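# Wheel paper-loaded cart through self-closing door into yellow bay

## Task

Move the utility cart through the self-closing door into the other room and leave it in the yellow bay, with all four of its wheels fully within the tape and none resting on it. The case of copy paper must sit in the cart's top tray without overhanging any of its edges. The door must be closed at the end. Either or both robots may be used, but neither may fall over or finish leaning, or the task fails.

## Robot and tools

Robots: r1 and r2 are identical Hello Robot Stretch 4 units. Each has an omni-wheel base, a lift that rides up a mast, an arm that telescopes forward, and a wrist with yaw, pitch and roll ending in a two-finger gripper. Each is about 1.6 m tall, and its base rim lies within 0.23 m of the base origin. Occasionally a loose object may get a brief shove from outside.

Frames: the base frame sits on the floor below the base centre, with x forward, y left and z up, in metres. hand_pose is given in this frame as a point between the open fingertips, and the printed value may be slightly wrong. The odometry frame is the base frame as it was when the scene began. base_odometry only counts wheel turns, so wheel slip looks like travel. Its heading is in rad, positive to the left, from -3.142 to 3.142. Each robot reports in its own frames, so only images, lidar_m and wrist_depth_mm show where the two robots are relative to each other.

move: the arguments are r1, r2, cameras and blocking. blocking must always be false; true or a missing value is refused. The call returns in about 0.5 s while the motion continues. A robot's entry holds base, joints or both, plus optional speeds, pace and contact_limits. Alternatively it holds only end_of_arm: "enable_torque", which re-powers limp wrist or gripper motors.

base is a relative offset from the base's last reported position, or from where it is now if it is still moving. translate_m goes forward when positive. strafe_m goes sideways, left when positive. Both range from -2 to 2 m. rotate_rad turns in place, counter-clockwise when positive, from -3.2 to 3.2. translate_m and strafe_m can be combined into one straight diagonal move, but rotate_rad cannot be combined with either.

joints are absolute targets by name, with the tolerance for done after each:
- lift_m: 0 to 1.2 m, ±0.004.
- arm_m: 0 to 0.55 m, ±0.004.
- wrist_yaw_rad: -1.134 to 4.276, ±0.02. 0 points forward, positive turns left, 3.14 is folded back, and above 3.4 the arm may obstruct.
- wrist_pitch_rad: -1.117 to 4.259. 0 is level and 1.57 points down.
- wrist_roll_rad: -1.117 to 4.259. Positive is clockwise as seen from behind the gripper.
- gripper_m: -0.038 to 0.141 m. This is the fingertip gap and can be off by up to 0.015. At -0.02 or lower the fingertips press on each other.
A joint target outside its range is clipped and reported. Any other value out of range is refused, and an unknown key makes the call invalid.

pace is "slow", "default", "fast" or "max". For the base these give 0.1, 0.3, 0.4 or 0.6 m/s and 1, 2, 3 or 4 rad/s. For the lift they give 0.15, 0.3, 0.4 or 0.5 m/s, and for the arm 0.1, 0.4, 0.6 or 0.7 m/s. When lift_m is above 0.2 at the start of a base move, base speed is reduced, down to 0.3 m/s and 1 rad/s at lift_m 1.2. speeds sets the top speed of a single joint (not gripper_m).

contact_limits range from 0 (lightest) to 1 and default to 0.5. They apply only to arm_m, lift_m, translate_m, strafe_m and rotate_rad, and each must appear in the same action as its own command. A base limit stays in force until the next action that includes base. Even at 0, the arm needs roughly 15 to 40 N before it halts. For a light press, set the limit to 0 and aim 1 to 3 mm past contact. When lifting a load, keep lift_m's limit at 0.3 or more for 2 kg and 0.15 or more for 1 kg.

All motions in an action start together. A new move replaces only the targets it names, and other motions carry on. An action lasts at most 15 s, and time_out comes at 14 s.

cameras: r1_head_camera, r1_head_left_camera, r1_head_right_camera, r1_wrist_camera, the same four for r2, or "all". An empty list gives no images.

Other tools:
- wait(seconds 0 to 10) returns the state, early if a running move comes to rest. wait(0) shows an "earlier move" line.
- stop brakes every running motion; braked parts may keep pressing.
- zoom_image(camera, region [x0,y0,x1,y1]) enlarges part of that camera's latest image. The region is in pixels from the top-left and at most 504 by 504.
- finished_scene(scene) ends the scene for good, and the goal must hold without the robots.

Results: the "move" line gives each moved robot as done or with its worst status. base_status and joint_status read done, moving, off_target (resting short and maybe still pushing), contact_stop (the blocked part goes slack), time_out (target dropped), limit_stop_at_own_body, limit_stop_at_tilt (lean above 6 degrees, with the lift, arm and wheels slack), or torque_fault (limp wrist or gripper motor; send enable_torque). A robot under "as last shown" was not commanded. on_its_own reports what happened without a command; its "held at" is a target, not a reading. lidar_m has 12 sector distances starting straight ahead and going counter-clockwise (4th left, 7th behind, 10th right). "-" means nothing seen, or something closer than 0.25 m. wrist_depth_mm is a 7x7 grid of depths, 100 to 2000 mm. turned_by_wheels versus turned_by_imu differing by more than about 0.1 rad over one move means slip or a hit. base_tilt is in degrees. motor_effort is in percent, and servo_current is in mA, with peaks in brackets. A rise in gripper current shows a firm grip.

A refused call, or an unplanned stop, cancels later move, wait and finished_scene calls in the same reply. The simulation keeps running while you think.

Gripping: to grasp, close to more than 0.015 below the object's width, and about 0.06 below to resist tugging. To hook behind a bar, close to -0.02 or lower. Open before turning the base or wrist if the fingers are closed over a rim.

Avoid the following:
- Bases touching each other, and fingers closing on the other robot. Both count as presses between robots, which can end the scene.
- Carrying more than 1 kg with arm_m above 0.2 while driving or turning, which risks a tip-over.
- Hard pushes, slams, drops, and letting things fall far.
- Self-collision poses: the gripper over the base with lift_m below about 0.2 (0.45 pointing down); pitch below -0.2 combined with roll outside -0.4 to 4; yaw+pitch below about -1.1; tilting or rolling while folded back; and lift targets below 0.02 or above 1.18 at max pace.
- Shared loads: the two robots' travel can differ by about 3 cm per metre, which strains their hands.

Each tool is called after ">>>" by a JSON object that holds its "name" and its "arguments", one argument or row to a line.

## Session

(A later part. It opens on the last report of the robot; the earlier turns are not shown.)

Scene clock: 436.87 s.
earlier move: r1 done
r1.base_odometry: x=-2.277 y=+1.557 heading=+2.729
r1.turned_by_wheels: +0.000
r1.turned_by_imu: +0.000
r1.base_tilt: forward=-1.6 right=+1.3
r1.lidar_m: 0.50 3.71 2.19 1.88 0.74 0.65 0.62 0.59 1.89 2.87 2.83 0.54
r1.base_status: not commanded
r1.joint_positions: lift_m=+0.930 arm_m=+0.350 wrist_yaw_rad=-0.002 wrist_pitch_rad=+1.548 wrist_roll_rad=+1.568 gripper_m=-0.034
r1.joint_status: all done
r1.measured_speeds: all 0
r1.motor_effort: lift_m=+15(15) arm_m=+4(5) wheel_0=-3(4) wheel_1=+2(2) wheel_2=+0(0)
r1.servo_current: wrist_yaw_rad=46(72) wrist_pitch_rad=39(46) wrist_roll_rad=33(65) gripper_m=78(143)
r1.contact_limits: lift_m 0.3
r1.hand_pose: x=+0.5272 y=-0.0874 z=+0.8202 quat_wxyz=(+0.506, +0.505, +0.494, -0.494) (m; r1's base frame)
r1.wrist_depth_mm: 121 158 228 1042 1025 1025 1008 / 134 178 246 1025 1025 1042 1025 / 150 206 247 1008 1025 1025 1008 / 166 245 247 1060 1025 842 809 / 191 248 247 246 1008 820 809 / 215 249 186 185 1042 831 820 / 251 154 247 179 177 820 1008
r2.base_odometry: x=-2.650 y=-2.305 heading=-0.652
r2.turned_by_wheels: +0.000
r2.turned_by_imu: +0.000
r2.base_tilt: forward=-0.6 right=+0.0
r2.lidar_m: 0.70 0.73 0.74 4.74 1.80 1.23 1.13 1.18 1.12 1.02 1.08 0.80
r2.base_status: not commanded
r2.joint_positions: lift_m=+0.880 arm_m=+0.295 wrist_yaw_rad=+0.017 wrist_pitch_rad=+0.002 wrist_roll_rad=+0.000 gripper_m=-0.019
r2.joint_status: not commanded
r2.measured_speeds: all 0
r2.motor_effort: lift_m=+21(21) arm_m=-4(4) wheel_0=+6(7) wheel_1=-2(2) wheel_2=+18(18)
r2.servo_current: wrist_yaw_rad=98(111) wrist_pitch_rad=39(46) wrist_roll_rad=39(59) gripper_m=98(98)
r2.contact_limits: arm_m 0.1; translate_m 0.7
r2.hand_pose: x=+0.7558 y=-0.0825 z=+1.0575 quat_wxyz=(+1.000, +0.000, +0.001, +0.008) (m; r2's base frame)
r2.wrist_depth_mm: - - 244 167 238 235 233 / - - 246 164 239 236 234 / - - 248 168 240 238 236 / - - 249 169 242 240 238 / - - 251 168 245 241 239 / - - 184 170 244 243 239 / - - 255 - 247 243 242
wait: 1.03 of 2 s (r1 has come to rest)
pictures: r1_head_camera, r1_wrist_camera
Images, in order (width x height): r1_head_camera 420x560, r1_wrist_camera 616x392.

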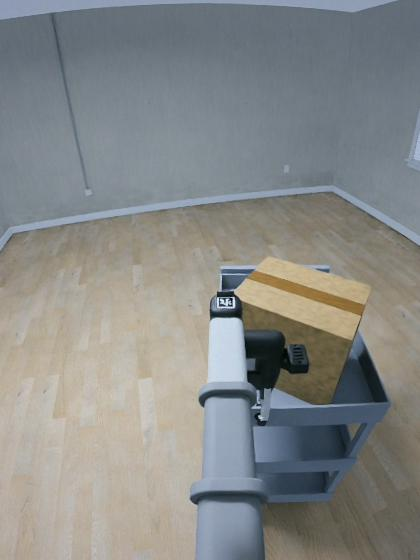

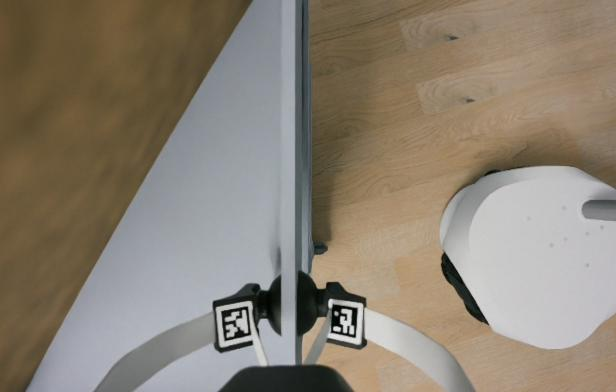

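>>> {"name": "move", "arguments": {
  "r1": {"base":{"translate_m":-0.2,"strafe_m":-0.4},"pace":"slow"},
  "blocking": false
}}

>>> {"name": "wait", "arguments": {
  "seconds": 6,
  "cameras": ["r1_wrist_camera","r1_head_camera","r1_head_left_camera"]
}}

Scene clock: 454.03 s.
move: r1 moving
r1.base_odometry: x=-2.267 y=+1.565 heading=+2.730
r1.turned_by_wheels: +0.001
r1.turned_by_imu: +0.001
r1.base_tilt: forward=-1.6 right=+1.2
r1.lidar_m: 0.51 3.72 2.19 1.88 0.75 0.61 0.61 0.57 1.90 2.83 2.82 0.53
r1.base_status: translate_m moving; strafe_m moving
r1.joint_positions: lift_m=+0.930 arm_m=+0.350 wrist_yaw_rad=-0.002 wrist_pitch_rad=+1.548 wrist_roll_rad=+1.568 gripper_m=-0.034
r1.joint_status: not commanded
r1.measured_speeds: translate_m=-0.022 strafe_m=-0.043 rotate_rad=-0.002 lift_m=+0.000 arm_m=+0.000 wrist_yaw_rad=+0.000 wrist_pitch_rad=+0.000 wrist_roll_rad=+0.000
r1.motor_effort: lift_m=+15(15) arm_m=+4(4) wheel_0=+6(9) wheel_1=-7(7) wheel_2=+8(8)
r1.servo_current: wrist_yaw_rad=33(59) wrist_pitch_rad=39(46) wrist_roll_rad=59(59) gripper_m=78(78)
r1.contact_limits: lift_m 0.3
r1.hand_pose: x=+0.5272 y=-0.0874 z=+0.8202 quat_wxyz=(+0.506, +0.505, +0.495, -0.494) (m; r1's base frame)
r1.wrist_depth_mm: 122 160 228 1042 1025 1025 1008 / 135 178 246 1042 1042 1025 1025 / 150 206 248 1025 1025 1025 1025 / 166 244 249 1025 1042 831 820 / 189 249 248 1025 1025 798 809 / 213 249 189 184 1042 831 809 / 250 154 249 179 166 1042 1025
r2: as last shown
r2.base_tilt: forward=-0.7 right=+0.0
r2.lidar_m: 0.70 0.71 0.73 4.76 1.79 1.22 1.13 1.18 1.11 1.03 1.08 0.76
r2.motor_effort: lift_m=+21(21) arm_m=-4(4) wheel_0=+6(6) wheel_1=-2(2) wheel_2=+18(18)
r2.servo_current: wrist_yaw_rad=91(104) wrist_pitch_rad=39(39) wrist_roll_rad=39(52) gripper_m=104(104)
r2.contact_limits: arm_m 0.1; translate_m 0.7
r2.wrist_depth_mm: - - 244 167 238 236 232 / - - 247 164 239 237 234 / - - 248 168 242 238 236 / - - 250 168 243 239 236 / - - 250 169 244 242 239 / - - 185 170 244 243 239 / - - 253 - 247 243 242
pictures: none

Scene clock: 459.30 s.
earlier move: r1 done
r1.base_odometry: x=-1.934 y=+1.843 heading=+2.729
r1.turned_by_wheels: -0.001
r1.turned_by_imu: -0.002
r1.base_tilt: forward=-1.6 right=+1.3
r1.lidar_m: 0.47 1.05 2.53 2.20 0.66 0.39 0.56 1.47 1.56 2.51 2.50 0.58
r1.base_status: done
r1.joint_positions: lift_m=+0.930 arm_m=+0.350 wrist_yaw_rad=+0.001 wrist_pitch_rad=+1.544 wrist_roll_rad=+1.568 gripper_m=-0.034
r1.joint_status: not commanded
r1.measured_speeds: all 0
r1.motor_effort: lift_m=+15(15) arm_m=-3(4) wheel_0=+2(10) wheel_1=-3(7) wheel_2=+5(9)
r1.servo_current: wrist_yaw_rad=46(72) wrist_pitch_rad=39(59) wrist_roll_rad=52(65) gripper_m=78(85)
r1.contact_limits: lift_m 0.3
r1.hand_pose: x=+0.5288 y=-0.0874 z=+0.8202 quat_wxyz=(+0.508, +0.506, +0.494, -0.492) (m; r1's base frame)
r1.wrist_depth_mm: 171 204 1042 1042 1025 1025 1025 / 172 245 246 1025 1042 1042 1008 / 181 249 236 1025 1008 1008 1008 / 185 250 248 1025 1025 976 798 / 183 250 248 500 1042 809 820 / 188 251 210 193 178 820 809 / 198 154 249 178 1025 132 1008
r2.base_odometry: x=-2.650 y=-2.305 heading=-0.652
r2.turned_by_wheels: +0.000
r2.turned_by_imu: +0.001
r2.base_tilt: forward=-0.7 right=+0.1
r2.lidar_m: 0.69 0.92 1.50 4.74 1.77 1.21 1.13 1.16 1.10 1.03 1.10 0.78
r2.base_status: not commanded
r2.joint_positions: lift_m=+0.880 arm_m=+0.295 wrist_yaw_rad=+0.017 wrist_pitch_rad=+0.002 wrist_roll_rad=+0.000 gripper_m=-0.019
r2.joint_status: not commanded
r2.measured_speeds: all 0
r2.motor_effort: lift_m=+21(21) arm_m=-4(4) wheel_0=+6(7) wheel_1=-2(2) wheel_2=+18(19)
r2.servo_current: wrist_yaw_rad=91(111) wrist_pitch_rad=46(46) wrist_roll_rad=39(59) gripper_m=91(104)
r2.contact_limits: arm_m 0.1; translate_m 0.7
r2.hand_pose: x=+0.7558 y=-0.0825 z=+1.0575 quat_wxyz=(+1.000, +0.000, +0.001, +0.008) (m; r2's base frame)
r2.wrist_depth_mm: - 603 245 167 237 236 233 / - 496 246 163 240 238 234 / 508 473 247 168 242 238 235 / - - 249 168 243 240 237 / - - 252 168 245 242 238 / - 634 185 170 244 243 240 / - 634 254 - 247 242 242
wait: 5.27 of 6 s (r1 has come to rest)
pictures: r1_head_camera, r1_head_left_camera, r1_wrist_camera
Images, in order (width x height): r1_head_camera 420x560, r1_head_left_camera 420x672, r1_wrist_camera 616x392.

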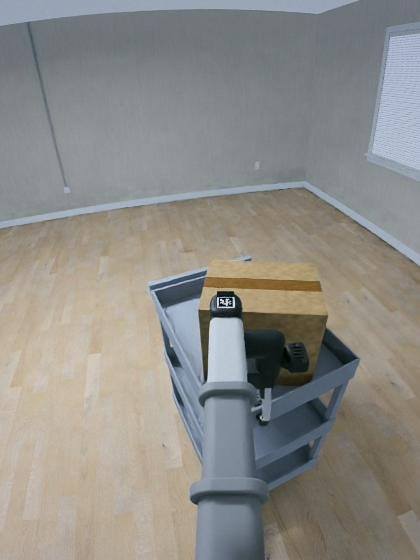

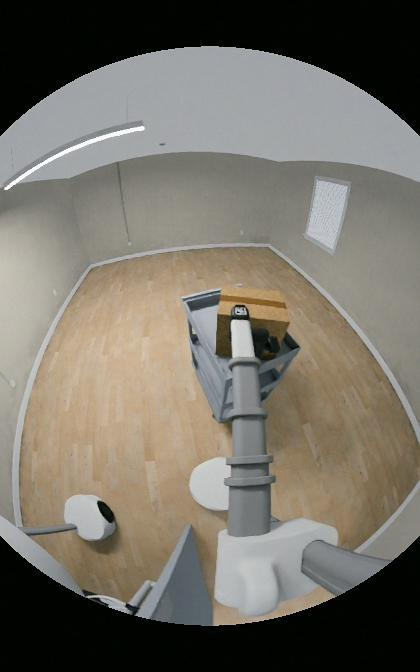

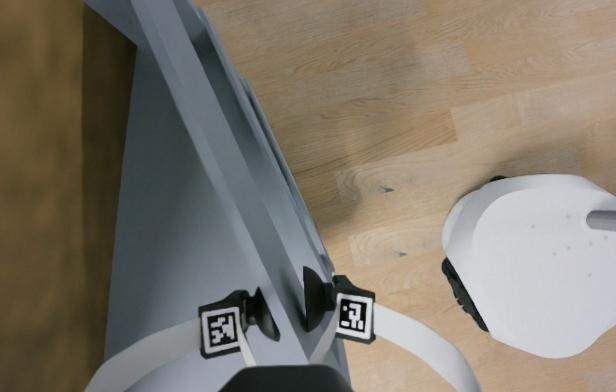

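>>> {"name": "move", "arguments": {
  "r1": {"base":{"translate_m":-0.55,"strafe_m":-0.2},"pace":"slow"},
  "blocking": false
}}

>>> {"name": "wait", "arguments": {
  "seconds": 7,
  "cameras": ["r1_wrist_camera","r1_head_camera","r1_head_left_camera"]
}}

Scene clock: 469.57 s.
move: r1 moving
r1.base_odometry: x=-1.920 y=+1.843 heading=+2.729
r1.turned_by_wheels: +0.000
r1.turned_by_imu: +0.000
r1.base_tilt: forward=-1.5 right=+1.3
r1.lidar_m: 0.47 1.06 2.56 2.20 0.64 0.39 0.58 1.47 1.53 2.49 2.50 0.61
r1.base_status: translate_m moving; strafe_m moving
r1.joint_positions: lift_m=+0.930 arm_m=+0.350 wrist_yaw_rad=+0.002 wrist_pitch_rad=+1.542 wrist_roll_rad=+1.568 gripper_m=-0.034
r1.joint_status: not commanded
r1.measured_speeds: translate_m=-0.048 strafe_m=-0.018 rotate_rad=+0.001 lift_m=+0.000 arm_m=+0.000 wrist_yaw_rad=+0.002 wrist_pitch_rad=-0.008 wrist_roll_rad=+0.000
r1.motor_effort: lift_m=+15(15) arm_m=-4(4) wheel_0=-5(6) wheel_1=-3(7) wheel_2=+10(10)
r1.servo_current: wrist_yaw_rad=46(59) wrist_pitch_rad=46(52) wrist_roll_rad=72(72) gripper_m=65(78)
r1.contact_limits: lift_m 0.3
r1.hand_pose: x=+0.5292 y=-0.0874 z=+0.8202 quat_wxyz=(+0.508, +0.506, +0.494, -0.492) (m; r1's base frame)
r1.wrist_depth_mm: 179 220 1025 1025 1042 1025 991 / 184 242 262 1042 1025 1008 1042 / 187 251 208 1025 1025 1042 1008 / 196 250 241 1042 1042 960 798 / 198 250 248 1025 1025 820 820 / 194 251 196 193 179 820 809 / 206 151 249 180 1025 820 1025
r2: as last shown
r2.turned_by_imu: +0.000
r2.base_tilt: forward=-0.7 right=+0.0
r2.lidar_m: 0.67 0.91 1.50 4.73 1.80 1.22 1.13 1.18 1.13 1.03 1.08 0.80
r2.motor_effort: lift_m=+21(21) arm_m=-4(4) wheel_0=+6(7) wheel_1=-2(2) wheel_2=+18(18)
r2.servo_current: wrist_yaw_rad=91(104) wrist_pitch_rad=33(46) wrist_roll_rad=59(59) gripper_m=85(98)
r2.contact_limits: arm_m 0.1; translate_m 0.7
r2.wrist_depth_mm: - 609 244 167 238 236 233 / - 492 246 163 240 236 235 / 521 480 247 168 241 237 236 / - 621 248 168 242 239 237 / - - 250 168 245 242 238 / - - 183 170 243 242 240 / - 634 254 - 247 243 242
pictures: none

Scene clock: 476.13 s.
earlier move: r1 done
r1.base_odometry: x=-1.350 y=+1.806 heading=+2.729
r1.turned_by_wheels: +0.000
r1.turned_by_imu: -0.002
r1.base_tilt: forward=-1.6 right=+1.3
r1.lidar_m: 0.49 4.50 0.35 0.30 0.31 0.38 0.72 3.72 0.97 1.57 2.46 0.54
r1.base_status: done
r1.joint_positions: lift_m=+0.930 arm_m=+0.350 wrist_yaw_rad=+0.002 wrist_pitch_rad=+1.545 wrist_roll_rad=+1.568 gripper_m=-0.034
r1.joint_status: not commanded
r1.measured_speeds: all 0
r1.motor_effort: lift_m=+15(15) arm_m=-4(4) wheel_0=-5(9) wheel_1=-4(9) wheel_2=+3(11)
r1.servo_current: wrist_yaw_rad=39(72) wrist_pitch_rad=39(59) wrist_roll_rad=33(72) gripper_m=72(85)
r1.contact_limits: lift_m 0.3
r1.hand_pose: x=+0.5285 y=-0.0874 z=+0.8202 quat_wxyz=(+0.508, +0.505, +0.495, -0.492) (m; r1's base frame)
r1.wrist_depth_mm: 142 185 244 1025 1025 1025 1008 / 149 200 250 1042 1042 1025 1042 / 160 221 249 1025 1042 1025 1008 / 169 249 248 1042 1042 960 809 / 185 250 248 1025 1025 809 809 / 202 250 204 191 179 820 820 / 224 154 249 180 1025 820 820
r2.base_odometry: x=-2.650 y=-2.305 heading=-0.652
r2.turned_by_wheels: +0.000
r2.turned_by_imu: +0.001
r2.base_tilt: forward=-0.6 right=+0.1
r2.lidar_m: 0.70 1.26 4.81 4.75 1.77 1.20 1.14 1.14 1.13 1.04 1.05 0.81
r2.base_status: not commanded
r2.joint_positions: lift_m=+0.880 arm_m=+0.295 wrist_yaw_rad=+0.017 wrist_pitch_rad=+0.002 wrist_roll_rad=+0.000 gripper_m=-0.019
r2.joint_status: not commanded
r2.measured_speeds: all 0
r2.motor_effort: lift_m=+21(21) arm_m=-4(4) wheel_0=+6(7) wheel_1=-2(2) wheel_2=+18(18)
r2.servo_current: wrist_yaw_rad=104(111) wrist_pitch_rad=39(46) wrist_roll_rad=39(65) gripper_m=91(104)
r2.contact_limits: arm_m 0.1; translate_m 0.7
r2.hand_pose: x=+0.7558 y=-0.0825 z=+1.0575 quat_wxyz=(+1.000, +0.000, +0.001, +0.008) (m; r2's base frame)
r2.wrist_depth_mm: - - 245 167 239 236 234 / - - 246 164 239 236 236 / - - 248 168 241 238 236 / - 878 250 168 243 241 238 / 854 854 251 169 245 241 238 / - 831 185 170 246 243 240 / - - 254 - 247 244 241
wait: 6.57 of 7 s (r1 has come to rest)
pictures: r1_head_camera, r1_head_left_camera, r1_wrist_camera
Images, in order (width x height): r1_head_camera 420x560, r1_head_left_camera 420x672, r1_wrist_camera 616x392.

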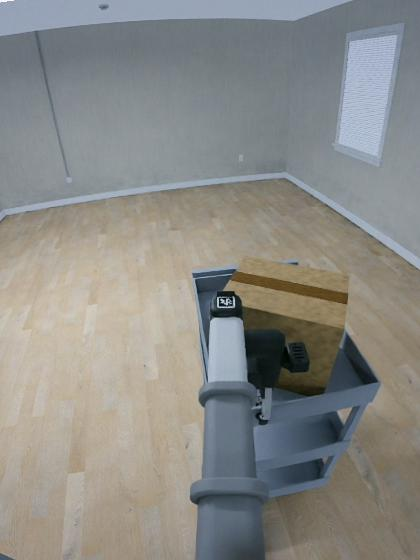

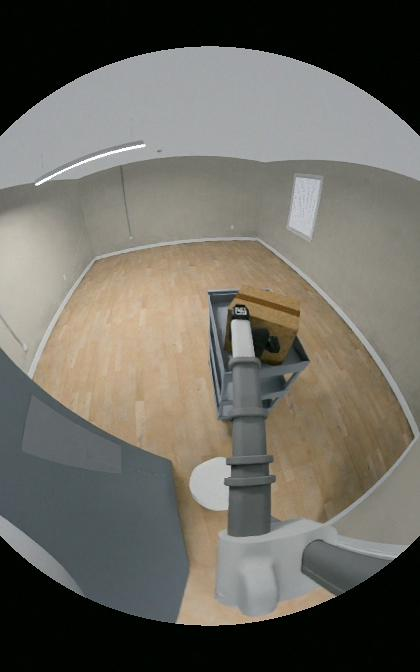

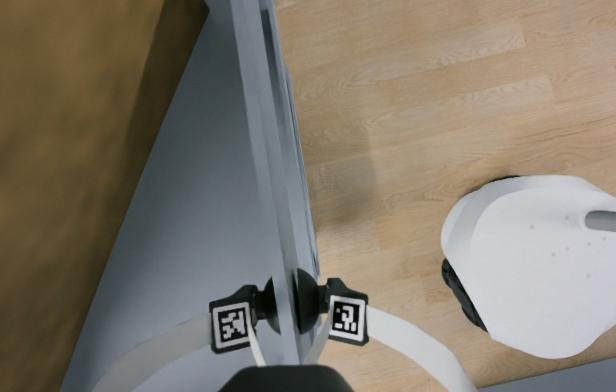

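>>> {"name": "move", "arguments": {
  "r1": {"base":{"rotate_rad":0.17},"pace":"slow"},
  "blocking": false
}}

>>> {"name": "wait", "arguments": {
  "seconds": 1.5
}}

>>> {"name": "move", "arguments": {
  "r1": {"base":{"translate_m":-0.3,"strafe_m":-0.12},"pace":"slow"},
  "blocking": false
}}

>>> {"name": "wait", "arguments": {
  "seconds": 5,
  "cameras": ["r1_wrist_camera","r1_head_camera","r1_head_left_camera","r1_head_right_camera"]
}}

Scene clock: 487.20 s.
move: r1 moving
r1.base_odometry: x=-1.350 y=+1.806 heading=+2.846
r1.turned_by_wheels: +0.117
r1.turned_by_imu: +0.117
r1.base_tilt: forward=-1.6 right=+1.3
r1.lidar_m: 0.48 3.79 0.33 0.31 0.31 0.43 3.73 0.99 0.98 1.98 2.46 0.54
r1.base_status: rotate_rad moving
r1.joint_positions: lift_m=+0.930 arm_m=+0.350 wrist_yaw_rad=+0.002 wrist_pitch_rad=+1.549 wrist_roll_rad=+1.568 gripper_m=-0.034
r1.joint_status: not commanded
r1.measured_speeds: translate_m=+0.000 strafe_m=+0.000 rotate_rad=+0.339 lift_m=+0.000 arm_m=+0.000 wrist_yaw_rad=+0.000 wrist_pitch_rad=+0.001 wrist_roll_rad=+0.000
r1.motor_effort: lift_m=+15(15) arm_m=+4(4) wheel_0=-10(13) wheel_1=-3(8) wheel_2=-8(9)
r1.servo_current: wrist_yaw_rad=46(59) wrist_pitch_rad=39(52) wrist_roll_rad=52(65) gripper_m=72(78)
r1.contact_limits: lift_m 0.3
r1.hand_pose: x=+0.5272 y=-0.0874 z=+0.8202 quat_wxyz=(+0.506, +0.504, +0.496, -0.494) (m; r1's base frame)
r1.wrist_depth_mm: 147 196 248 1042 1025 1042 1042 / 158 216 247 1025 1025 1042 1025 / 177 248 248 247 1042 1042 1042 / 202 247 249 248 1025 866 842 / 229 247 248 248 1042 820 820 / 248 248 189 198 180 831 820 / 249 248 248 143 1042 132 1060
r2: as last shown
r2.turned_by_imu: +0.000
r2.base_tilt: forward=-0.7 right=+0.1
r2.lidar_m: 0.69 1.23 4.79 4.77 1.77 1.24 1.13 1.17 1.12 1.04 1.07 0.80
r2.servo_current: wrist_yaw_rad=91(104) wrist_pitch_rad=39(46) wrist_roll_rad=59(59) gripper_m=91(98)
r2.contact_limits: arm_m 0.1; translate_m 0.7
r2.wrist_depth_mm: - - 245 167 237 236 234 / - - 246 164 240 237 235 / - - 248 167 241 238 236 / - 788 250 168 243 241 237 / 820 820 251 168 243 241 238 / - 809 185 170 244 242 240 / - - 253 - 247 243 242
pictures: none

Scene clock: 487.83 s.
earlier move: r1 done
r1.base_odometry: x=-1.350 y=+1.806 heading=+2.898
r1.turned_by_wheels: +0.052
r1.turned_by_imu: +0.052
r1.base_tilt: forward=-1.6 right=+1.3
r1.lidar_m: 0.50 3.56 0.34 0.31 0.33 0.46 3.74 0.95 1.00 2.26 2.51 0.51
r1.base_status: done
r1.joint_positions: lift_m=+0.930 arm_m=+0.350 wrist_yaw_rad=+0.002 wrist_pitch_rad=+1.549 wrist_roll_rad=+1.568 gripper_m=-0.034
r1.joint_status: not commanded
r1.measured_speeds: all 0
r1.motor_effort: lift_m=+15(15) arm_m=+4(5) wheel_0=-7(13) wheel_1=-3(8) wheel_2=-3(9)
r1.servo_current: wrist_yaw_rad=39(65) wrist_pitch_rad=39(52) wrist_roll_rad=52(65) gripper_m=72(78)
r1.contact_limits: lift_m 0.3
r1.hand_pose: x=+0.5271 y=-0.0874 z=+0.8202 quat_wxyz=(+0.506, +0.504, +0.496, -0.494) (m; r1's base frame)
r1.wrist_depth_mm: 150 199 248 249 1042 1008 1025 / 164 223 247 248 1025 1042 1042 / 183 248 247 248 1042 1025 1025 / 208 248 249 248 1025 820 831 / 239 249 248 248 1025 820 820 / 248 249 188 197 182 831 820 / 248 248 249 144 1025 - 1042
r2.base_odometry: x=-2.650 y=-2.305 heading=-0.652
r2.turned_by_wheels: +0.000
r2.turned_by_imu: +0.000
r2.base_tilt: forward=-0.7 right=+0.1
r2.lidar_m: 0.68 1.21 4.78 4.75 1.82 1.22 1.13 1.15 1.11 1.05 1.08 0.81
r2.base_status: not commanded
r2.joint_positions: lift_m=+0.880 arm_m=+0.295 wrist_yaw_rad=+0.017 wrist_pitch_rad=+0.002 wrist_roll_rad=+0.000 gripper_m=-0.019
r2.joint_status: not commanded
r2.measured_speeds: all 0
r2.motor_effort: lift_m=+21(21) arm_m=-4(4) wheel_0=+6(7) wheel_1=-2(2) wheel_2=+18(18)
r2.servo_current: wrist_yaw_rad=104(104) wrist_pitch_rad=39(46) wrist_roll_rad=52(59) gripper_m=85(98)
r2.contact_limits: arm_m 0.1; translate_m 0.7
r2.hand_pose: x=+0.7558 y=-0.0825 z=+1.0575 quat_wxyz=(+1.000, +0.000, +0.001, +0.008) (m; r2's base frame)
r2.wrist_depth_mm: - - 244 167 238 236 234 / - - 245 163 239 236 234 / - 640 247 167 242 239 236 / - 732 249 168 242 240 237 / 778 831 250 168 245 242 239 / 778 798 183 169 245 242 241 / - - 254 - 247 244 242
wait: 0.63 of 1.5 s (r1 has come to rest)
pictures: none

Scene clock: 488.33 s.
move: r1 moving
r1.base_odometry: x=-1.337 y=+1.808 heading=+2.898
r1.turned_by_wheels: +0.000
r1.turned_by_imu: +0.000
r1.base_tilt: forward=-1.6 right=+1.3
r1.lidar_m: 0.52 3.56 0.34 0.31 0.32 0.45 3.74 0.95 0.94 2.23 2.48 0.51
r1.base_status: translate_m moving; strafe_m moving
r1.joint_positions: lift_m=+0.930 arm_m=+0.350 wrist_yaw_rad=+0.002 wrist_pitch_rad=+1.549 wrist_roll_rad=+1.568 gripper_m=-0.034
r1.joint_status: not commanded
r1.measured_speeds: translate_m=-0.048 strafe_m=-0.019 rotate_rad=+0.002 lift_m=+0.000 arm_m=+0.001 wrist_yaw_rad=+0.000 wrist_pitch_rad=+0.000 wrist_roll_rad=+0.002
r1.motor_effort: lift_m=+15(15) arm_m=+4(5) wheel_0=-4(7) wheel_1=-6(7) wheel_2=+5(7)
r1.servo_current: wrist_yaw_rad=52(65) wrist_pitch_rad=39(46) wrist_roll_rad=52(52) gripper_m=65(78)
r1.contact_limits: lift_m 0.3
r1.hand_pose: x=+0.5271 y=-0.0874 z=+0.8202 quat_wxyz=(+0.506, +0.504, +0.496, -0.494) (m; r1's base frame)
r1.wrist_depth_mm: 150 195 248 247 1025 1042 1025 / 164 222 248 247 1025 1042 1008 / 186 249 248 248 1025 1008 1025 / 210 249 247 248 1025 831 809 / 247 249 247 248 1025 831 809 / 250 249 189 196 183 831 820 / 251 152 248 181 976 1025 1042
r2: as last shown
r2.base_tilt: forward=-0.7 right=+0.0
r2.lidar_m: 0.71 1.18 4.77 4.75 1.78 1.24 1.13 1.18 1.14 1.05 1.09 0.79
r2.motor_effort: lift_m=+21(21) arm_m=-3(4) wheel_0=+6(6) wheel_1=-2(2) wheel_2=+18(18)
r2.servo_current: wrist_yaw_rad=91(104) wrist_pitch_rad=46(46) wrist_roll_rad=52(52) gripper_m=98(98)
r2.contact_limits: arm_m 0.1; translate_m 0.7
r2.wrist_depth_mm: - - 245 167 238 236 233 / - - 245 164 239 236 234 / - - 248 168 242 238 236 / - 798 249 168 242 239 237 / 788 798 251 169 245 242 238 / 788 820 183 169 244 243 239 / - - 254 - 246 243 242
pictures: none

Scene clock: 492.27 s.
earlier move: r1 done
r1.base_odometry: x=-1.030 y=+1.850 heading=+2.898
r1.turned_by_wheels: +0.001
r1.turned_by_imu: +0.001
r1.base_tilt: forward=-1.6 right=+1.3
r1.lidar_m: 0.50 0.64 0.45 0.41 0.44 0.60 3.42 3.46 0.68 1.35 2.41 0.53
r1.base_status: done
r1.joint_positions: lift_m=+0.930 arm_m=+0.350 wrist_yaw_rad=+0.002 wrist_pitch_rad=+1.548 wrist_roll_rad=+1.568 gripper_m=-0.034
r1.joint_status: not commanded
r1.measured_speeds: all 0
r1.motor_effort: lift_m=+15(15) arm_m=-4(5) wheel_0=+1(7) wheel_1=-1(8) wheel_2=+4(12)
r1.servo_current: wrist_yaw_rad=65(72) wrist_pitch_rad=39(52) wrist_roll_rad=33(65) gripper_m=72(78)
r1.contact_limits: lift_m 0.3
r1.hand_pose: x=+0.5276 y=-0.0874 z=+0.8202 quat_wxyz=(+0.507, +0.505, +0.495, -0.493) (m; r1's base frame)
r1.wrist_depth_mm: 161 218 247 1025 1025 1025 1042 / 170 236 247 1042 1025 1025 1025 / 187 248 249 1042 1025 1025 1042 / 206 249 248 1042 1025 878 820 / 226 249 248 248 1025 820 831 / 245 250 248 195 181 831 820 / 249 153 249 178 1008 820 1025
r2.base_odometry: x=-2.650 y=-2.305 heading=-0.652
r2.turned_by_wheels: +0.000
r2.turned_by_imu: +0.001
r2.base_tilt: forward=-0.6 right=+0.1
r2.lidar_m: 0.70 1.28 4.81 4.76 1.76 1.23 1.13 1.18 1.13 1.05 1.08 0.80
r2.base_status: not commanded
r2.joint_positions: lift_m=+0.880 arm_m=+0.295 wrist_yaw_rad=+0.017 wrist_pitch_rad=+0.002 wrist_roll_rad=+0.000 gripper_m=-0.019
r2.joint_status: not commanded
r2.measured_speeds: all 0
r2.motor_effort: lift_m=+21(21) arm_m=-4(4) wheel_0=+6(7) wheel_1=-2(2) wheel_2=+18(18)
r2.servo_current: wrist_yaw_rad=91(111) wrist_pitch_rad=39(46) wrist_roll_rad=46(59) gripper_m=91(98)
r2.contact_limits: arm_m 0.1; translate_m 0.7
r2.hand_pose: x=+0.7558 y=-0.0825 z=+1.0575 quat_wxyz=(+1.000, +0.000, +0.001, +0.008) (m; r2's base frame)
r2.wrist_depth_mm: - - 244 167 238 236 233 / - - 246 164 239 237 236 / - - 247 167 241 238 236 / - - 249 168 242 239 237 / - 1160 251 169 246 241 239 / 891 878 185 170 245 242 239 / - 153 254 - 247 243 242
wait: 3.93 of 5 s (r1 has come to rest)
pictures: r1_head_camera, r1_head_left_camera, r1_head_right_camera, r1_wrist_camera
Images, in order (width x height): r1_head_camera 420x560, r1_head_left_camera 420x672, r1_head_right_camera 420x672, r1_wrist_camera 616x392.

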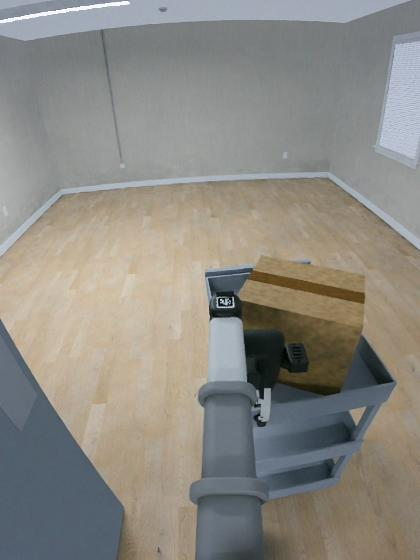

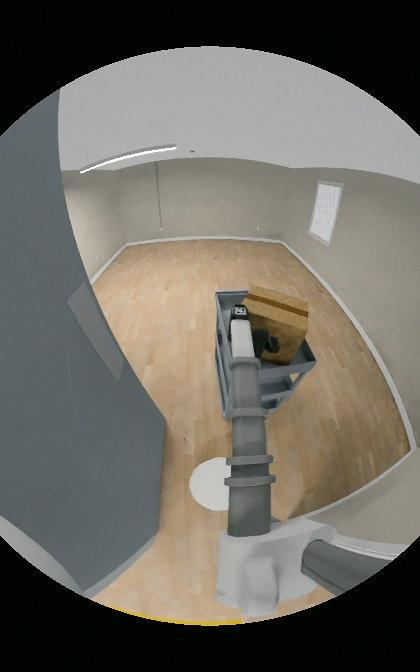

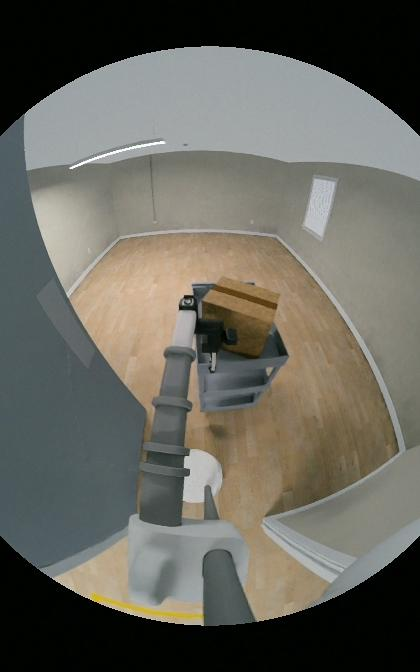

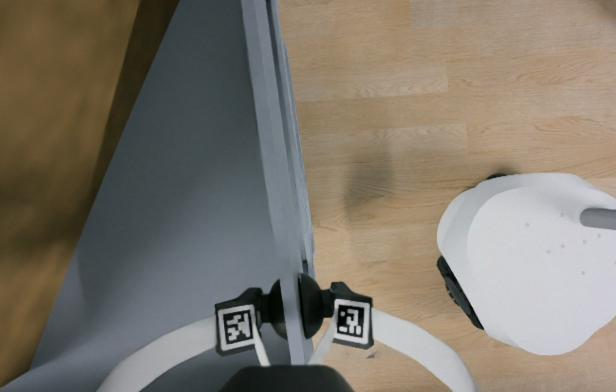

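>>> {"name": "move", "arguments": {
  "r1": {"base":{"translate_m":-0.6,"strafe_m":0.02},"pace":"slow"},
  "blocking": false
}}

>>> {"name": "wait", "arguments": {
  "seconds": 7.5,
  "cameras": ["r1_head_camera","r1_head_right_camera","r1_wrist_camera","r2_head_left_camera"]
}}

Scene clock: 513.37 s.
move: r1 moving
r1.base_odometry: x=-1.018 y=+1.847 heading=+2.898
r1.turned_by_wheels: +0.000
r1.turned_by_imu: +0.000
r1.base_tilt: forward=-1.6 right=+1.3
r1.lidar_m: 0.51 0.64 0.43 0.41 0.42 0.61 3.42 3.48 0.65 1.30 2.43 0.53
r1.base_status: translate_m moving; strafe_m moving
r1.joint_positions: lift_m=+0.930 arm_m=+0.350 wrist_yaw_rad=+0.002 wrist_pitch_rad=+1.547 wrist_roll_rad=+1.568 gripper_m=-0.034
r1.joint_status: not commanded
r1.measured_speeds: translate_m=-0.049 strafe_m=+0.001 rotate_rad=-0.002 lift_m=+0.000 arm_m=+0.000 wrist_yaw_rad=+0.000 wrist_pitch_rad=-0.005 wrist_roll_rad=+0.000
r1.motor_effort: lift_m=+15(15) arm_m=-4(4) wheel_0=-3(4) wheel_1=-2(5) wheel_2=+9(10)
r1.servo_current: wrist_yaw_rad=52(59) wrist_pitch_rad=46(52) wrist_roll_rad=59(65) gripper_m=72(78)
r1.contact_limits: lift_m 0.3
r1.hand_pose: x=+0.5279 y=-0.0874 z=+0.8202 quat_wxyz=(+0.507, +0.505, +0.495, -0.493) (m; r1's base frame)
r1.wrist_depth_mm: 167 226 249 1042 1042 1008 1025 / 175 247 248 1042 1025 1025 1042 / 195 249 249 1042 1025 1025 1025 / 208 250 249 1025 1060 917 820 / 228 250 249 1025 1025 809 820 / 251 250 208 197 1025 831 809 / 251 155 249 178 176 831 1025
r2: as last shown
r2.turned_by_imu: +0.000
r2.base_tilt: forward=-0.7 right=+0.0
r2.lidar_m: 0.68 1.31 4.79 4.75 1.77 1.24 1.14 1.14 1.10 1.04 1.08 0.81
r2.motor_effort: lift_m=+21(21) arm_m=-4(4) wheel_0=+6(6) wheel_1=-2(2) wheel_2=+18(18)
r2.servo_current: wrist_yaw_rad=98(98) wrist_pitch_rad=39(46) wrist_roll_rad=39(59) gripper_m=91(98)
r2.contact_limits: arm_m 0.1; translate_m 0.7
r2.wrist_depth_mm: - - 244 167 239 236 233 / - - 247 164 239 237 235 / - - 249 168 241 238 236 / - - 249 168 243 240 236 / - 1160 250 169 245 241 238 / 904 891 185 170 245 243 239 / - 154 253 - 247 243 242
pictures: none

Scene clock: 520.17 s.
earlier move: r1 done
r1.base_odometry: x=-0.453 y=+1.686 heading=+2.898
r1.turned_by_wheels: -0.001
r1.turned_by_imu: -0.003
r1.base_tilt: forward=-1.6 right=+1.3
r1.lidar_m: 0.50 0.57 0.41 0.41 2.33 2.98 2.80 2.88 2.59 0.55 0.56 0.54
r1.base_status: done
r1.joint_positions: lift_m=+0.930 arm_m=+0.350 wrist_yaw_rad=+0.002 wrist_pitch_rad=+1.547 wrist_roll_rad=+1.568 gripper_m=-0.034
r1.joint_status: not commanded
r1.measured_speeds: all 0
r1.motor_effort: lift_m=+15(15) arm_m=-4(4) wheel_0=-6(12) wheel_1=-3(8) wheel_2=+0(10)
r1.servo_current: wrist_yaw_rad=46(78) wrist_pitch_rad=39(59) wrist_roll_rad=46(72) gripper_m=72(78)
r1.contact_limits: lift_m 0.3
r1.hand_pose: x=+0.5279 y=-0.0874 z=+0.8202 quat_wxyz=(+0.507, +0.505, +0.495, -0.493) (m; r1's base frame)
r1.wrist_depth_mm: 164 224 250 1042 1042 1025 1008 / 174 244 249 1042 1025 1042 1042 / 194 251 249 1042 1042 1025 1025 / 208 251 249 1042 1008 917 820 / 229 250 248 249 1025 820 809 / 251 251 186 189 179 820 809 / 251 154 248 179 1025 831 1025
r2.base_odometry: x=-2.650 y=-2.305 heading=-0.652
r2.turned_by_wheels: +0.000
r2.turned_by_imu: +0.001
r2.base_tilt: forward=-0.6 right=+0.1
r2.lidar_m: 0.71 3.68 4.80 4.75 1.77 1.23 1.13 1.15 1.11 1.04 1.06 0.79
r2.base_status: not commanded
r2.joint_positions: lift_m=+0.880 arm_m=+0.295 wrist_yaw_rad=+0.017 wrist_pitch_rad=+0.002 wrist_roll_rad=+0.000 gripper_m=-0.019
r2.joint_status: not commanded
r2.measured_speeds: all 0
r2.motor_effort: lift_m=+21(21) arm_m=-4(4) wheel_0=+6(7) wheel_1=-2(2) wheel_2=+18(18)
r2.servo_current: wrist_yaw_rad=91(111) wrist_pitch_rad=46(52) wrist_roll_rad=39(59) gripper_m=91(98)
r2.contact_limits: arm_m 0.1; translate_m 0.7
r2.hand_pose: x=+0.7558 y=-0.0825 z=+1.0575 quat_wxyz=(+1.000, +0.000, +0.001, +0.008) (m; r2's base frame)
r2.wrist_depth_mm: - - 244 167 238 236 233 / - - 246 164 240 237 234 / - - 248 168 241 237 237 / - - 249 168 242 239 237 / - - 251 169 244 242 239 / - - 185 169 245 243 240 / - - 254 - 247 243 242
wait: 6.80 of 7.5 s (r1 has come to rest)
pictures: r1_head_camera, r1_head_right_camera, r1_wrist_camera, r2_head_left_camera
Images, in order (width x height): r1_head_camera 420x560, r1_head_right_camera 420x672, r1_wrist_camera 616x392, r2_head_left_camera 420x672.

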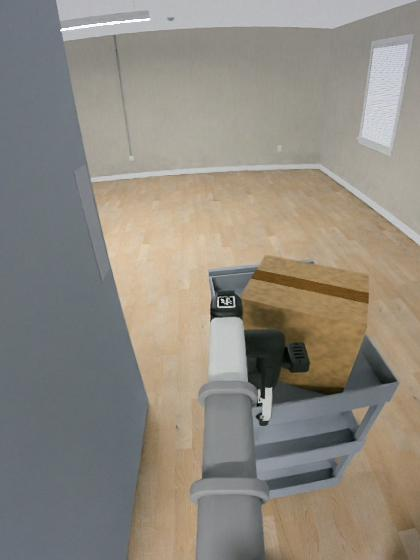

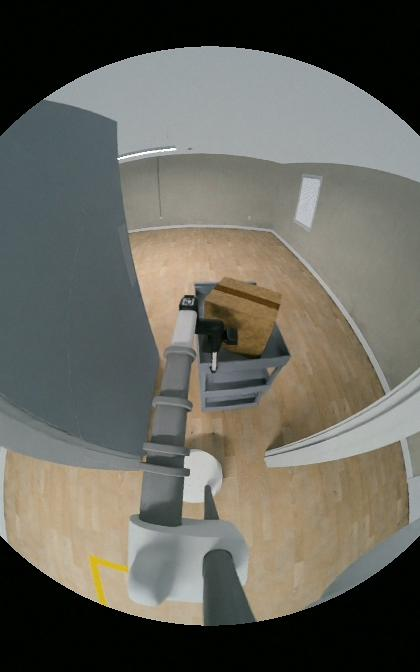

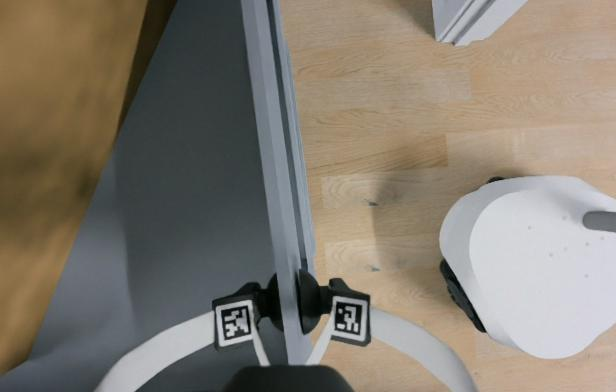

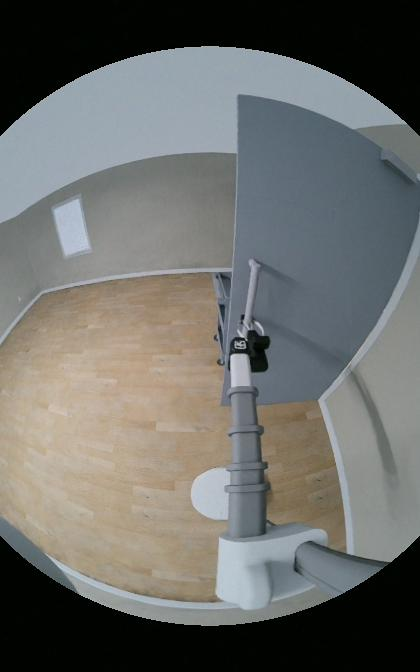

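>>> {"name": "move", "arguments": {
  "r1": {"base":{"translate_m":-0.45,"strafe_m":0.09},"pace":"slow"},
  "blocking": false
}}

>>> {"name": "wait", "arguments": {
  "seconds": 6,
  "cameras": ["r1_head_camera","r1_head_right_camera","r1_wrist_camera"]
}}

Scene clock: 527.43 s.
move: r1 moving
r1.base_odometry: x=-0.441 y=+1.681 heading=+2.897
r1.turned_by_wheels: -0.001
r1.turned_by_imu: -0.001
r1.base_tilt: forward=-1.6 right=+1.3
r1.lidar_m: 0.51 0.59 0.39 0.40 2.33 2.96 2.78 2.85 2.58 0.54 0.55 0.53
r1.base_status: translate_m moving; strafe_m moving
r1.joint_positions: lift_m=+0.930 arm_m=+0.350 wrist_yaw_rad=+0.002 wrist_pitch_rad=+1.546 wrist_roll_rad=+1.568 gripper_m=-0.034
r1.joint_status: not commanded
r1.measured_speeds: translate_m=-0.049 strafe_m=+0.010 rotate_rad=-0.002 lift_m=+0.000 arm_m=+0.000 wrist_yaw_rad=+0.000 wrist_pitch_rad=-0.002 wrist_roll_rad=+0.000
r1.motor_effort: lift_m=+15(15) arm_m=-3(4) wheel_0=-10(13) wheel_1=-3(6) wheel_2=+6(6)
r1.servo_current: wrist_yaw_rad=46(59) wrist_pitch_rad=46(46) wrist_roll_rad=39(59) gripper_m=72(72)
r1.contact_limits: lift_m 0.3
r1.hand_pose: x=+0.5282 y=-0.0874 z=+0.8202 quat_wxyz=(+0.507, +0.505, +0.495, -0.493) (m; r1's base frame)
r1.wrist_depth_mm: 168 229 249 1060 1042 1025 1042 / 183 249 249 1042 1042 1025 1025 / 198 251 250 1008 1025 1025 1025 / 214 252 249 1042 1042 960 809 / 235 251 250 1025 1042 820 809 / 251 251 186 186 178 820 820 / 251 151 249 182 176 831 1025
r2: as last shown
r2.turned_by_imu: +0.000
r2.base_tilt: forward=-0.7 right=+0.1
r2.lidar_m: 0.70 3.69 4.79 4.75 1.77 1.22 1.15 1.16 1.14 1.06 1.07 0.80
r2.motor_effort: lift_m=+21(21) arm_m=-4(4) wheel_0=+7(7) wheel_1=-2(2) wheel_2=+18(18)
r2.servo_current: wrist_yaw_rad=91(104) wrist_pitch_rad=46(46) wrist_roll_rad=52(52) gripper_m=91(98)
r2.contact_limits: arm_m 0.1; translate_m 0.7
r2.wrist_depth_mm: - - 245 167 238 236 233 / - - 245 164 240 237 235 / - - 247 167 241 238 236 / - - 250 169 242 239 237 / - - 250 168 244 241 239 / - - 185 170 245 241 240 / - - 253 - 247 243 242
pictures: none

Scene clock: 532.80 s.
earlier move: r1 done
r1.base_odometry: x=-0.038 y=+1.490 heading=+2.897
r1.turned_by_wheels: +0.000
r1.turned_by_imu: -0.002
r1.base_tilt: forward=-1.6 right=+1.3
r1.lidar_m: 0.52 0.52 0.58 1.34 2.21 2.54 2.35 2.42 2.75 2.56 0.81 0.53
r1.base_status: done
r1.joint_positions: lift_m=+0.930 arm_m=+0.350 wrist_yaw_rad=+0.002 wrist_pitch_rad=+1.547 wrist_roll_rad=+1.568 gripper_m=-0.034
r1.joint_status: not commanded
r1.measured_speeds: all 0
r1.motor_effort: lift_m=+15(15) arm_m=-4(4) wheel_0=-7(13) wheel_1=-3(7) wheel_2=+1(6)
r1.servo_current: wrist_yaw_rad=46(72) wrist_pitch_rad=39(52) wrist_roll_rad=39(65) gripper_m=72(78)
r1.contact_limits: lift_m 0.3
r1.hand_pose: x=+0.5278 y=-0.0874 z=+0.8202 quat_wxyz=(+0.507, +0.505, +0.495, -0.493) (m; r1's base frame)
r1.wrist_depth_mm: 156 211 250 1042 1025 1025 1025 / 169 229 250 1042 1008 1042 1025 / 189 251 250 1060 1042 1025 1042 / 211 251 249 248 1025 842 809 / 240 251 249 249 1042 820 831 / 251 251 185 197 179 842 809 / 250 152 247 178 1025 1042 1025
r2.base_odometry: x=-2.650 y=-2.305 heading=-0.652
r2.turned_by_wheels: +0.000
r2.turned_by_imu: +0.001
r2.base_tilt: forward=-0.7 right=+0.0
r2.lidar_m: 0.69 3.70 4.80 4.76 1.77 1.24 1.13 1.18 1.13 1.05 1.08 0.77
r2.base_status: not commanded
r2.joint_positions: lift_m=+0.880 arm_m=+0.295 wrist_yaw_rad=+0.017 wrist_pitch_rad=+0.002 wrist_roll_rad=+0.000 gripper_m=-0.019
r2.joint_status: not commanded
r2.measured_speeds: all 0
r2.motor_effort: lift_m=+21(21) arm_m=-4(4) wheel_0=+6(7) wheel_1=-2(2) wheel_2=+18(19)
r2.servo_current: wrist_yaw_rad=91(111) wrist_pitch_rad=33(52) wrist_roll_rad=39(59) gripper_m=98(104)
r2.contact_limits: arm_m 0.1; translate_m 0.7
r2.hand_pose: x=+0.7558 y=-0.0825 z=+1.0575 quat_wxyz=(+1.000, +0.000, +0.001, +0.008) (m; r2's base frame)
r2.wrist_depth_mm: - - 244 167 239 236 233 / - - 245 164 239 237 235 / - - 247 168 241 239 236 / - - 249 168 243 239 237 / - - 251 168 243 241 240 / - - 185 170 245 242 240 / - - 254 - 247 243 241
wait: 5.37 of 6 s (r1 has come to rest)
pictures: r1_head_camera, r1_head_right_camera, r1_wrist_camera
Images, in order (width x height): r1_head_camera 420x560, r1_head_right_camera 420x672, r1_wrist_camera 616x392.

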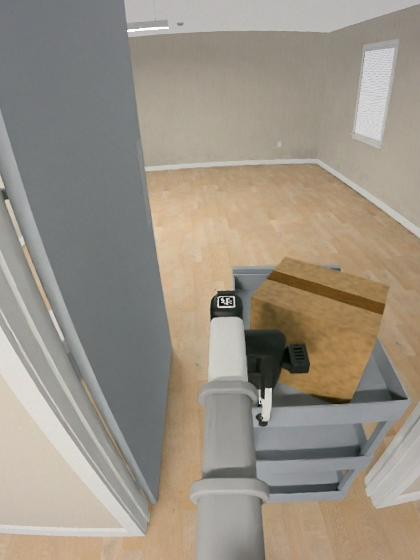

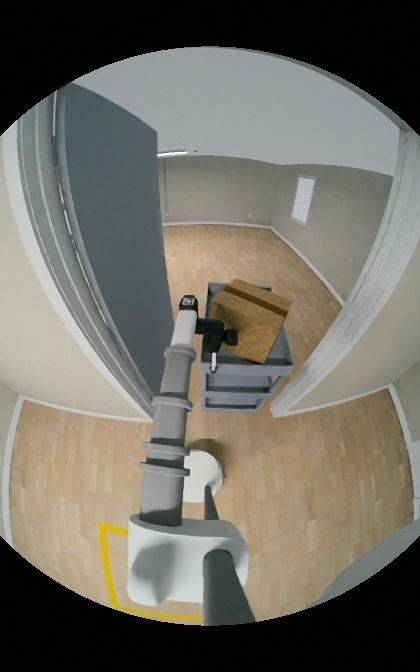

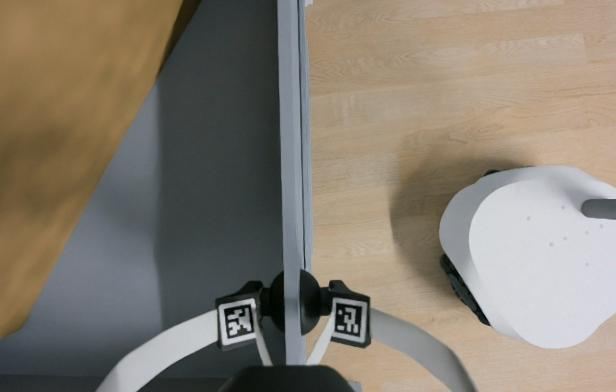

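>>> {"name": "move", "arguments": {
  "r1": {"base":{"translate_m":-0.15,"strafe_m":0.1},"pace":"slow"},
  "blocking": false
}}

>>> {"name": "wait", "arguments": {
  "seconds": 3,
  "cameras": ["r1_head_camera","r1_head_right_camera","r1_wrist_camera"]
}}

Scene clock: 539.03 s.
move: r1 moving
r1.base_odometry: x=-0.028 y=+1.480 heading=+2.896
r1.turned_by_wheels: +0.000
r1.turned_by_imu: -0.001
r1.base_tilt: forward=-1.5 right=+1.3
r1.lidar_m: 0.51 0.54 0.59 1.35 2.20 2.53 2.34 2.40 2.76 2.59 0.82 0.53
r1.base_status: translate_m moving; strafe_m moving
r1.joint_positions: lift_m=+0.930 arm_m=+0.350 wrist_yaw_rad=+0.002 wrist_pitch_rad=+1.547 wrist_roll_rad=+1.568 gripper_m=-0.034
r1.joint_status: not commanded
r1.measured_speeds: translate_m=-0.044 strafe_m=+0.030 rotate_rad=+0.000 lift_m=+0.000 arm_m=+0.000 wrist_yaw_rad=+0.000 wrist_pitch_rad=-0.005 wrist_roll_rad=+0.000
r1.motor_effort: lift_m=+15(15) arm_m=-4(4) wheel_0=-12(13) wheel_1=+1(3) wheel_2=+3(5)
r1.servo_current: wrist_yaw_rad=33(59) wrist_pitch_rad=39(52) wrist_roll_rad=52(59) gripper_m=72(72)
r1.contact_limits: lift_m 0.3
r1.hand_pose: x=+0.5280 y=-0.0874 z=+0.8202 quat_wxyz=(+0.507, +0.505, +0.495, -0.493) (m; r1's base frame)
r1.wrist_depth_mm: 163 213 250 1042 1042 1042 1008 / 176 238 251 1025 1042 1025 1025 / 197 251 251 1042 1025 1042 1025 / 221 252 249 1025 1060 878 809 / 252 252 250 248 1042 831 809 / 252 251 186 190 1025 820 798 / 252 150 249 179 176 1025 1008
r2: as last shown
r2.turned_by_imu: +0.000
r2.lidar_m: 0.69 3.71 4.78 4.75 1.73 1.24 1.12 1.19 1.11 1.04 1.09 0.82
r2.motor_effort: lift_m=+21(21) arm_m=-4(4) wheel_0=+6(7) wheel_1=-2(2) wheel_2=+18(18)
r2.servo_current: wrist_yaw_rad=111(111) wrist_pitch_rad=46(46) wrist_roll_rad=46(52) gripper_m=85(98)
r2.contact_limits: arm_m 0.1; translate_m 0.7
r2.wrist_depth_mm: - - 244 167 239 236 233 / - - 246 164 240 237 234 / - - 247 168 242 238 236 / - - 249 169 243 239 237 / - - 251 169 245 241 239 / - - 185 170 244 242 240 / - - 253 - 246 243 241
pictures: none

Scene clock: 541.50 s.
earlier move: r1 done
r1.base_odometry: x=+0.083 y=+1.357 heading=+2.896
r1.turned_by_wheels: +0.000
r1.turned_by_imu: -0.001
r1.base_tilt: forward=-1.6 right=+1.3
r1.lidar_m: 0.48 0.59 0.77 1.71 2.07 2.35 2.20 2.27 2.84 2.65 0.65 0.50
r1.base_status: done
r1.joint_positions: lift_m=+0.930 arm_m=+0.350 wrist_yaw_rad=+0.001 wrist_pitch_rad=+1.550 wrist_roll_rad=+1.569 gripper_m=-0.034
r1.joint_status: not commanded
r1.measured_speeds: all 0
r1.motor_effort: lift_m=+15(15) arm_m=-4(4) wheel_0=-8(14) wheel_1=+3(5) wheel_2=-1(5)
r1.servo_current: wrist_yaw_rad=52(72) wrist_pitch_rad=46(52) wrist_roll_rad=33(65) gripper_m=72(78)
r1.contact_limits: lift_m 0.3
r1.hand_pose: x=+0.5270 y=-0.0874 z=+0.8202 quat_wxyz=(+0.506, +0.504, +0.496, -0.494) (m; r1's base frame)
r1.wrist_depth_mm: 165 213 249 249 1025 1060 1042 / 182 247 249 248 1025 1042 1042 / 206 247 249 249 1042 1025 1025 / 237 249 248 249 1042 820 831 / 248 248 248 248 1042 820 809 / 248 249 185 196 180 831 831 / - 135 165 144 1060 1042 1025
r2.base_odometry: x=-2.650 y=-2.305 heading=-0.652
r2.turned_by_wheels: +0.000
r2.turned_by_imu: +0.000
r2.base_tilt: forward=-0.6 right=+0.0
r2.lidar_m: 0.70 3.69 4.79 4.77 1.80 1.24 1.13 1.17 1.12 1.05 1.06 0.81
r2.base_status: not commanded
r2.joint_positions: lift_m=+0.880 arm_m=+0.295 wrist_yaw_rad=+0.017 wrist_pitch_rad=+0.002 wrist_roll_rad=+0.000 gripper_m=-0.019
r2.joint_status: not commanded
r2.measured_speeds: all 0
r2.motor_effort: lift_m=+21(21) arm_m=-4(4) wheel_0=+6(7) wheel_1=-2(2) wheel_2=+18(18)
r2.servo_current: wrist_yaw_rad=91(111) wrist_pitch_rad=39(46) wrist_roll_rad=52(59) gripper_m=91(104)
r2.contact_limits: arm_m 0.1; translate_m 0.7
r2.hand_pose: x=+0.7558 y=-0.0825 z=+1.0575 quat_wxyz=(+1.000, +0.000, +0.001, +0.008) (m; r2's base frame)
r2.wrist_depth_mm: - - 245 167 238 235 233 / - - 247 164 239 237 234 / - - 247 168 242 238 236 / - - 249 168 243 240 237 / - - 252 168 246 242 239 / - - 184 169 244 242 240 / - - 254 - 247 243 243
wait: 2.47 of 3 s (r1 has come to rest)
pictures: r1_head_camera, r1_head_right_camera, r1_wrist_camera
Images, in order (width x height): r1_head_camera 420x560, r1_head_right_camera 420x672, r1_wrist_camera 616x392.

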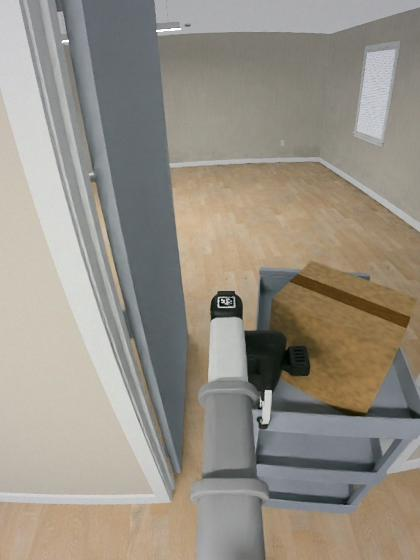

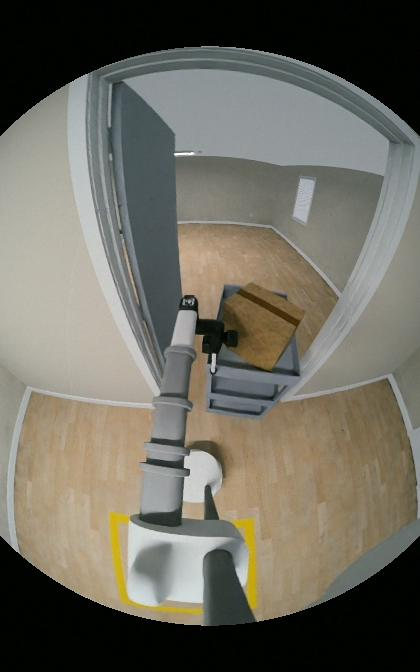

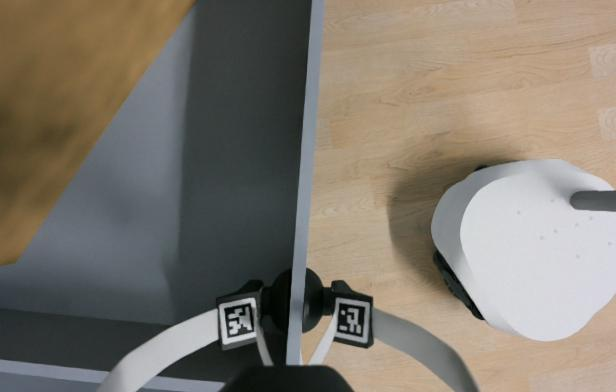

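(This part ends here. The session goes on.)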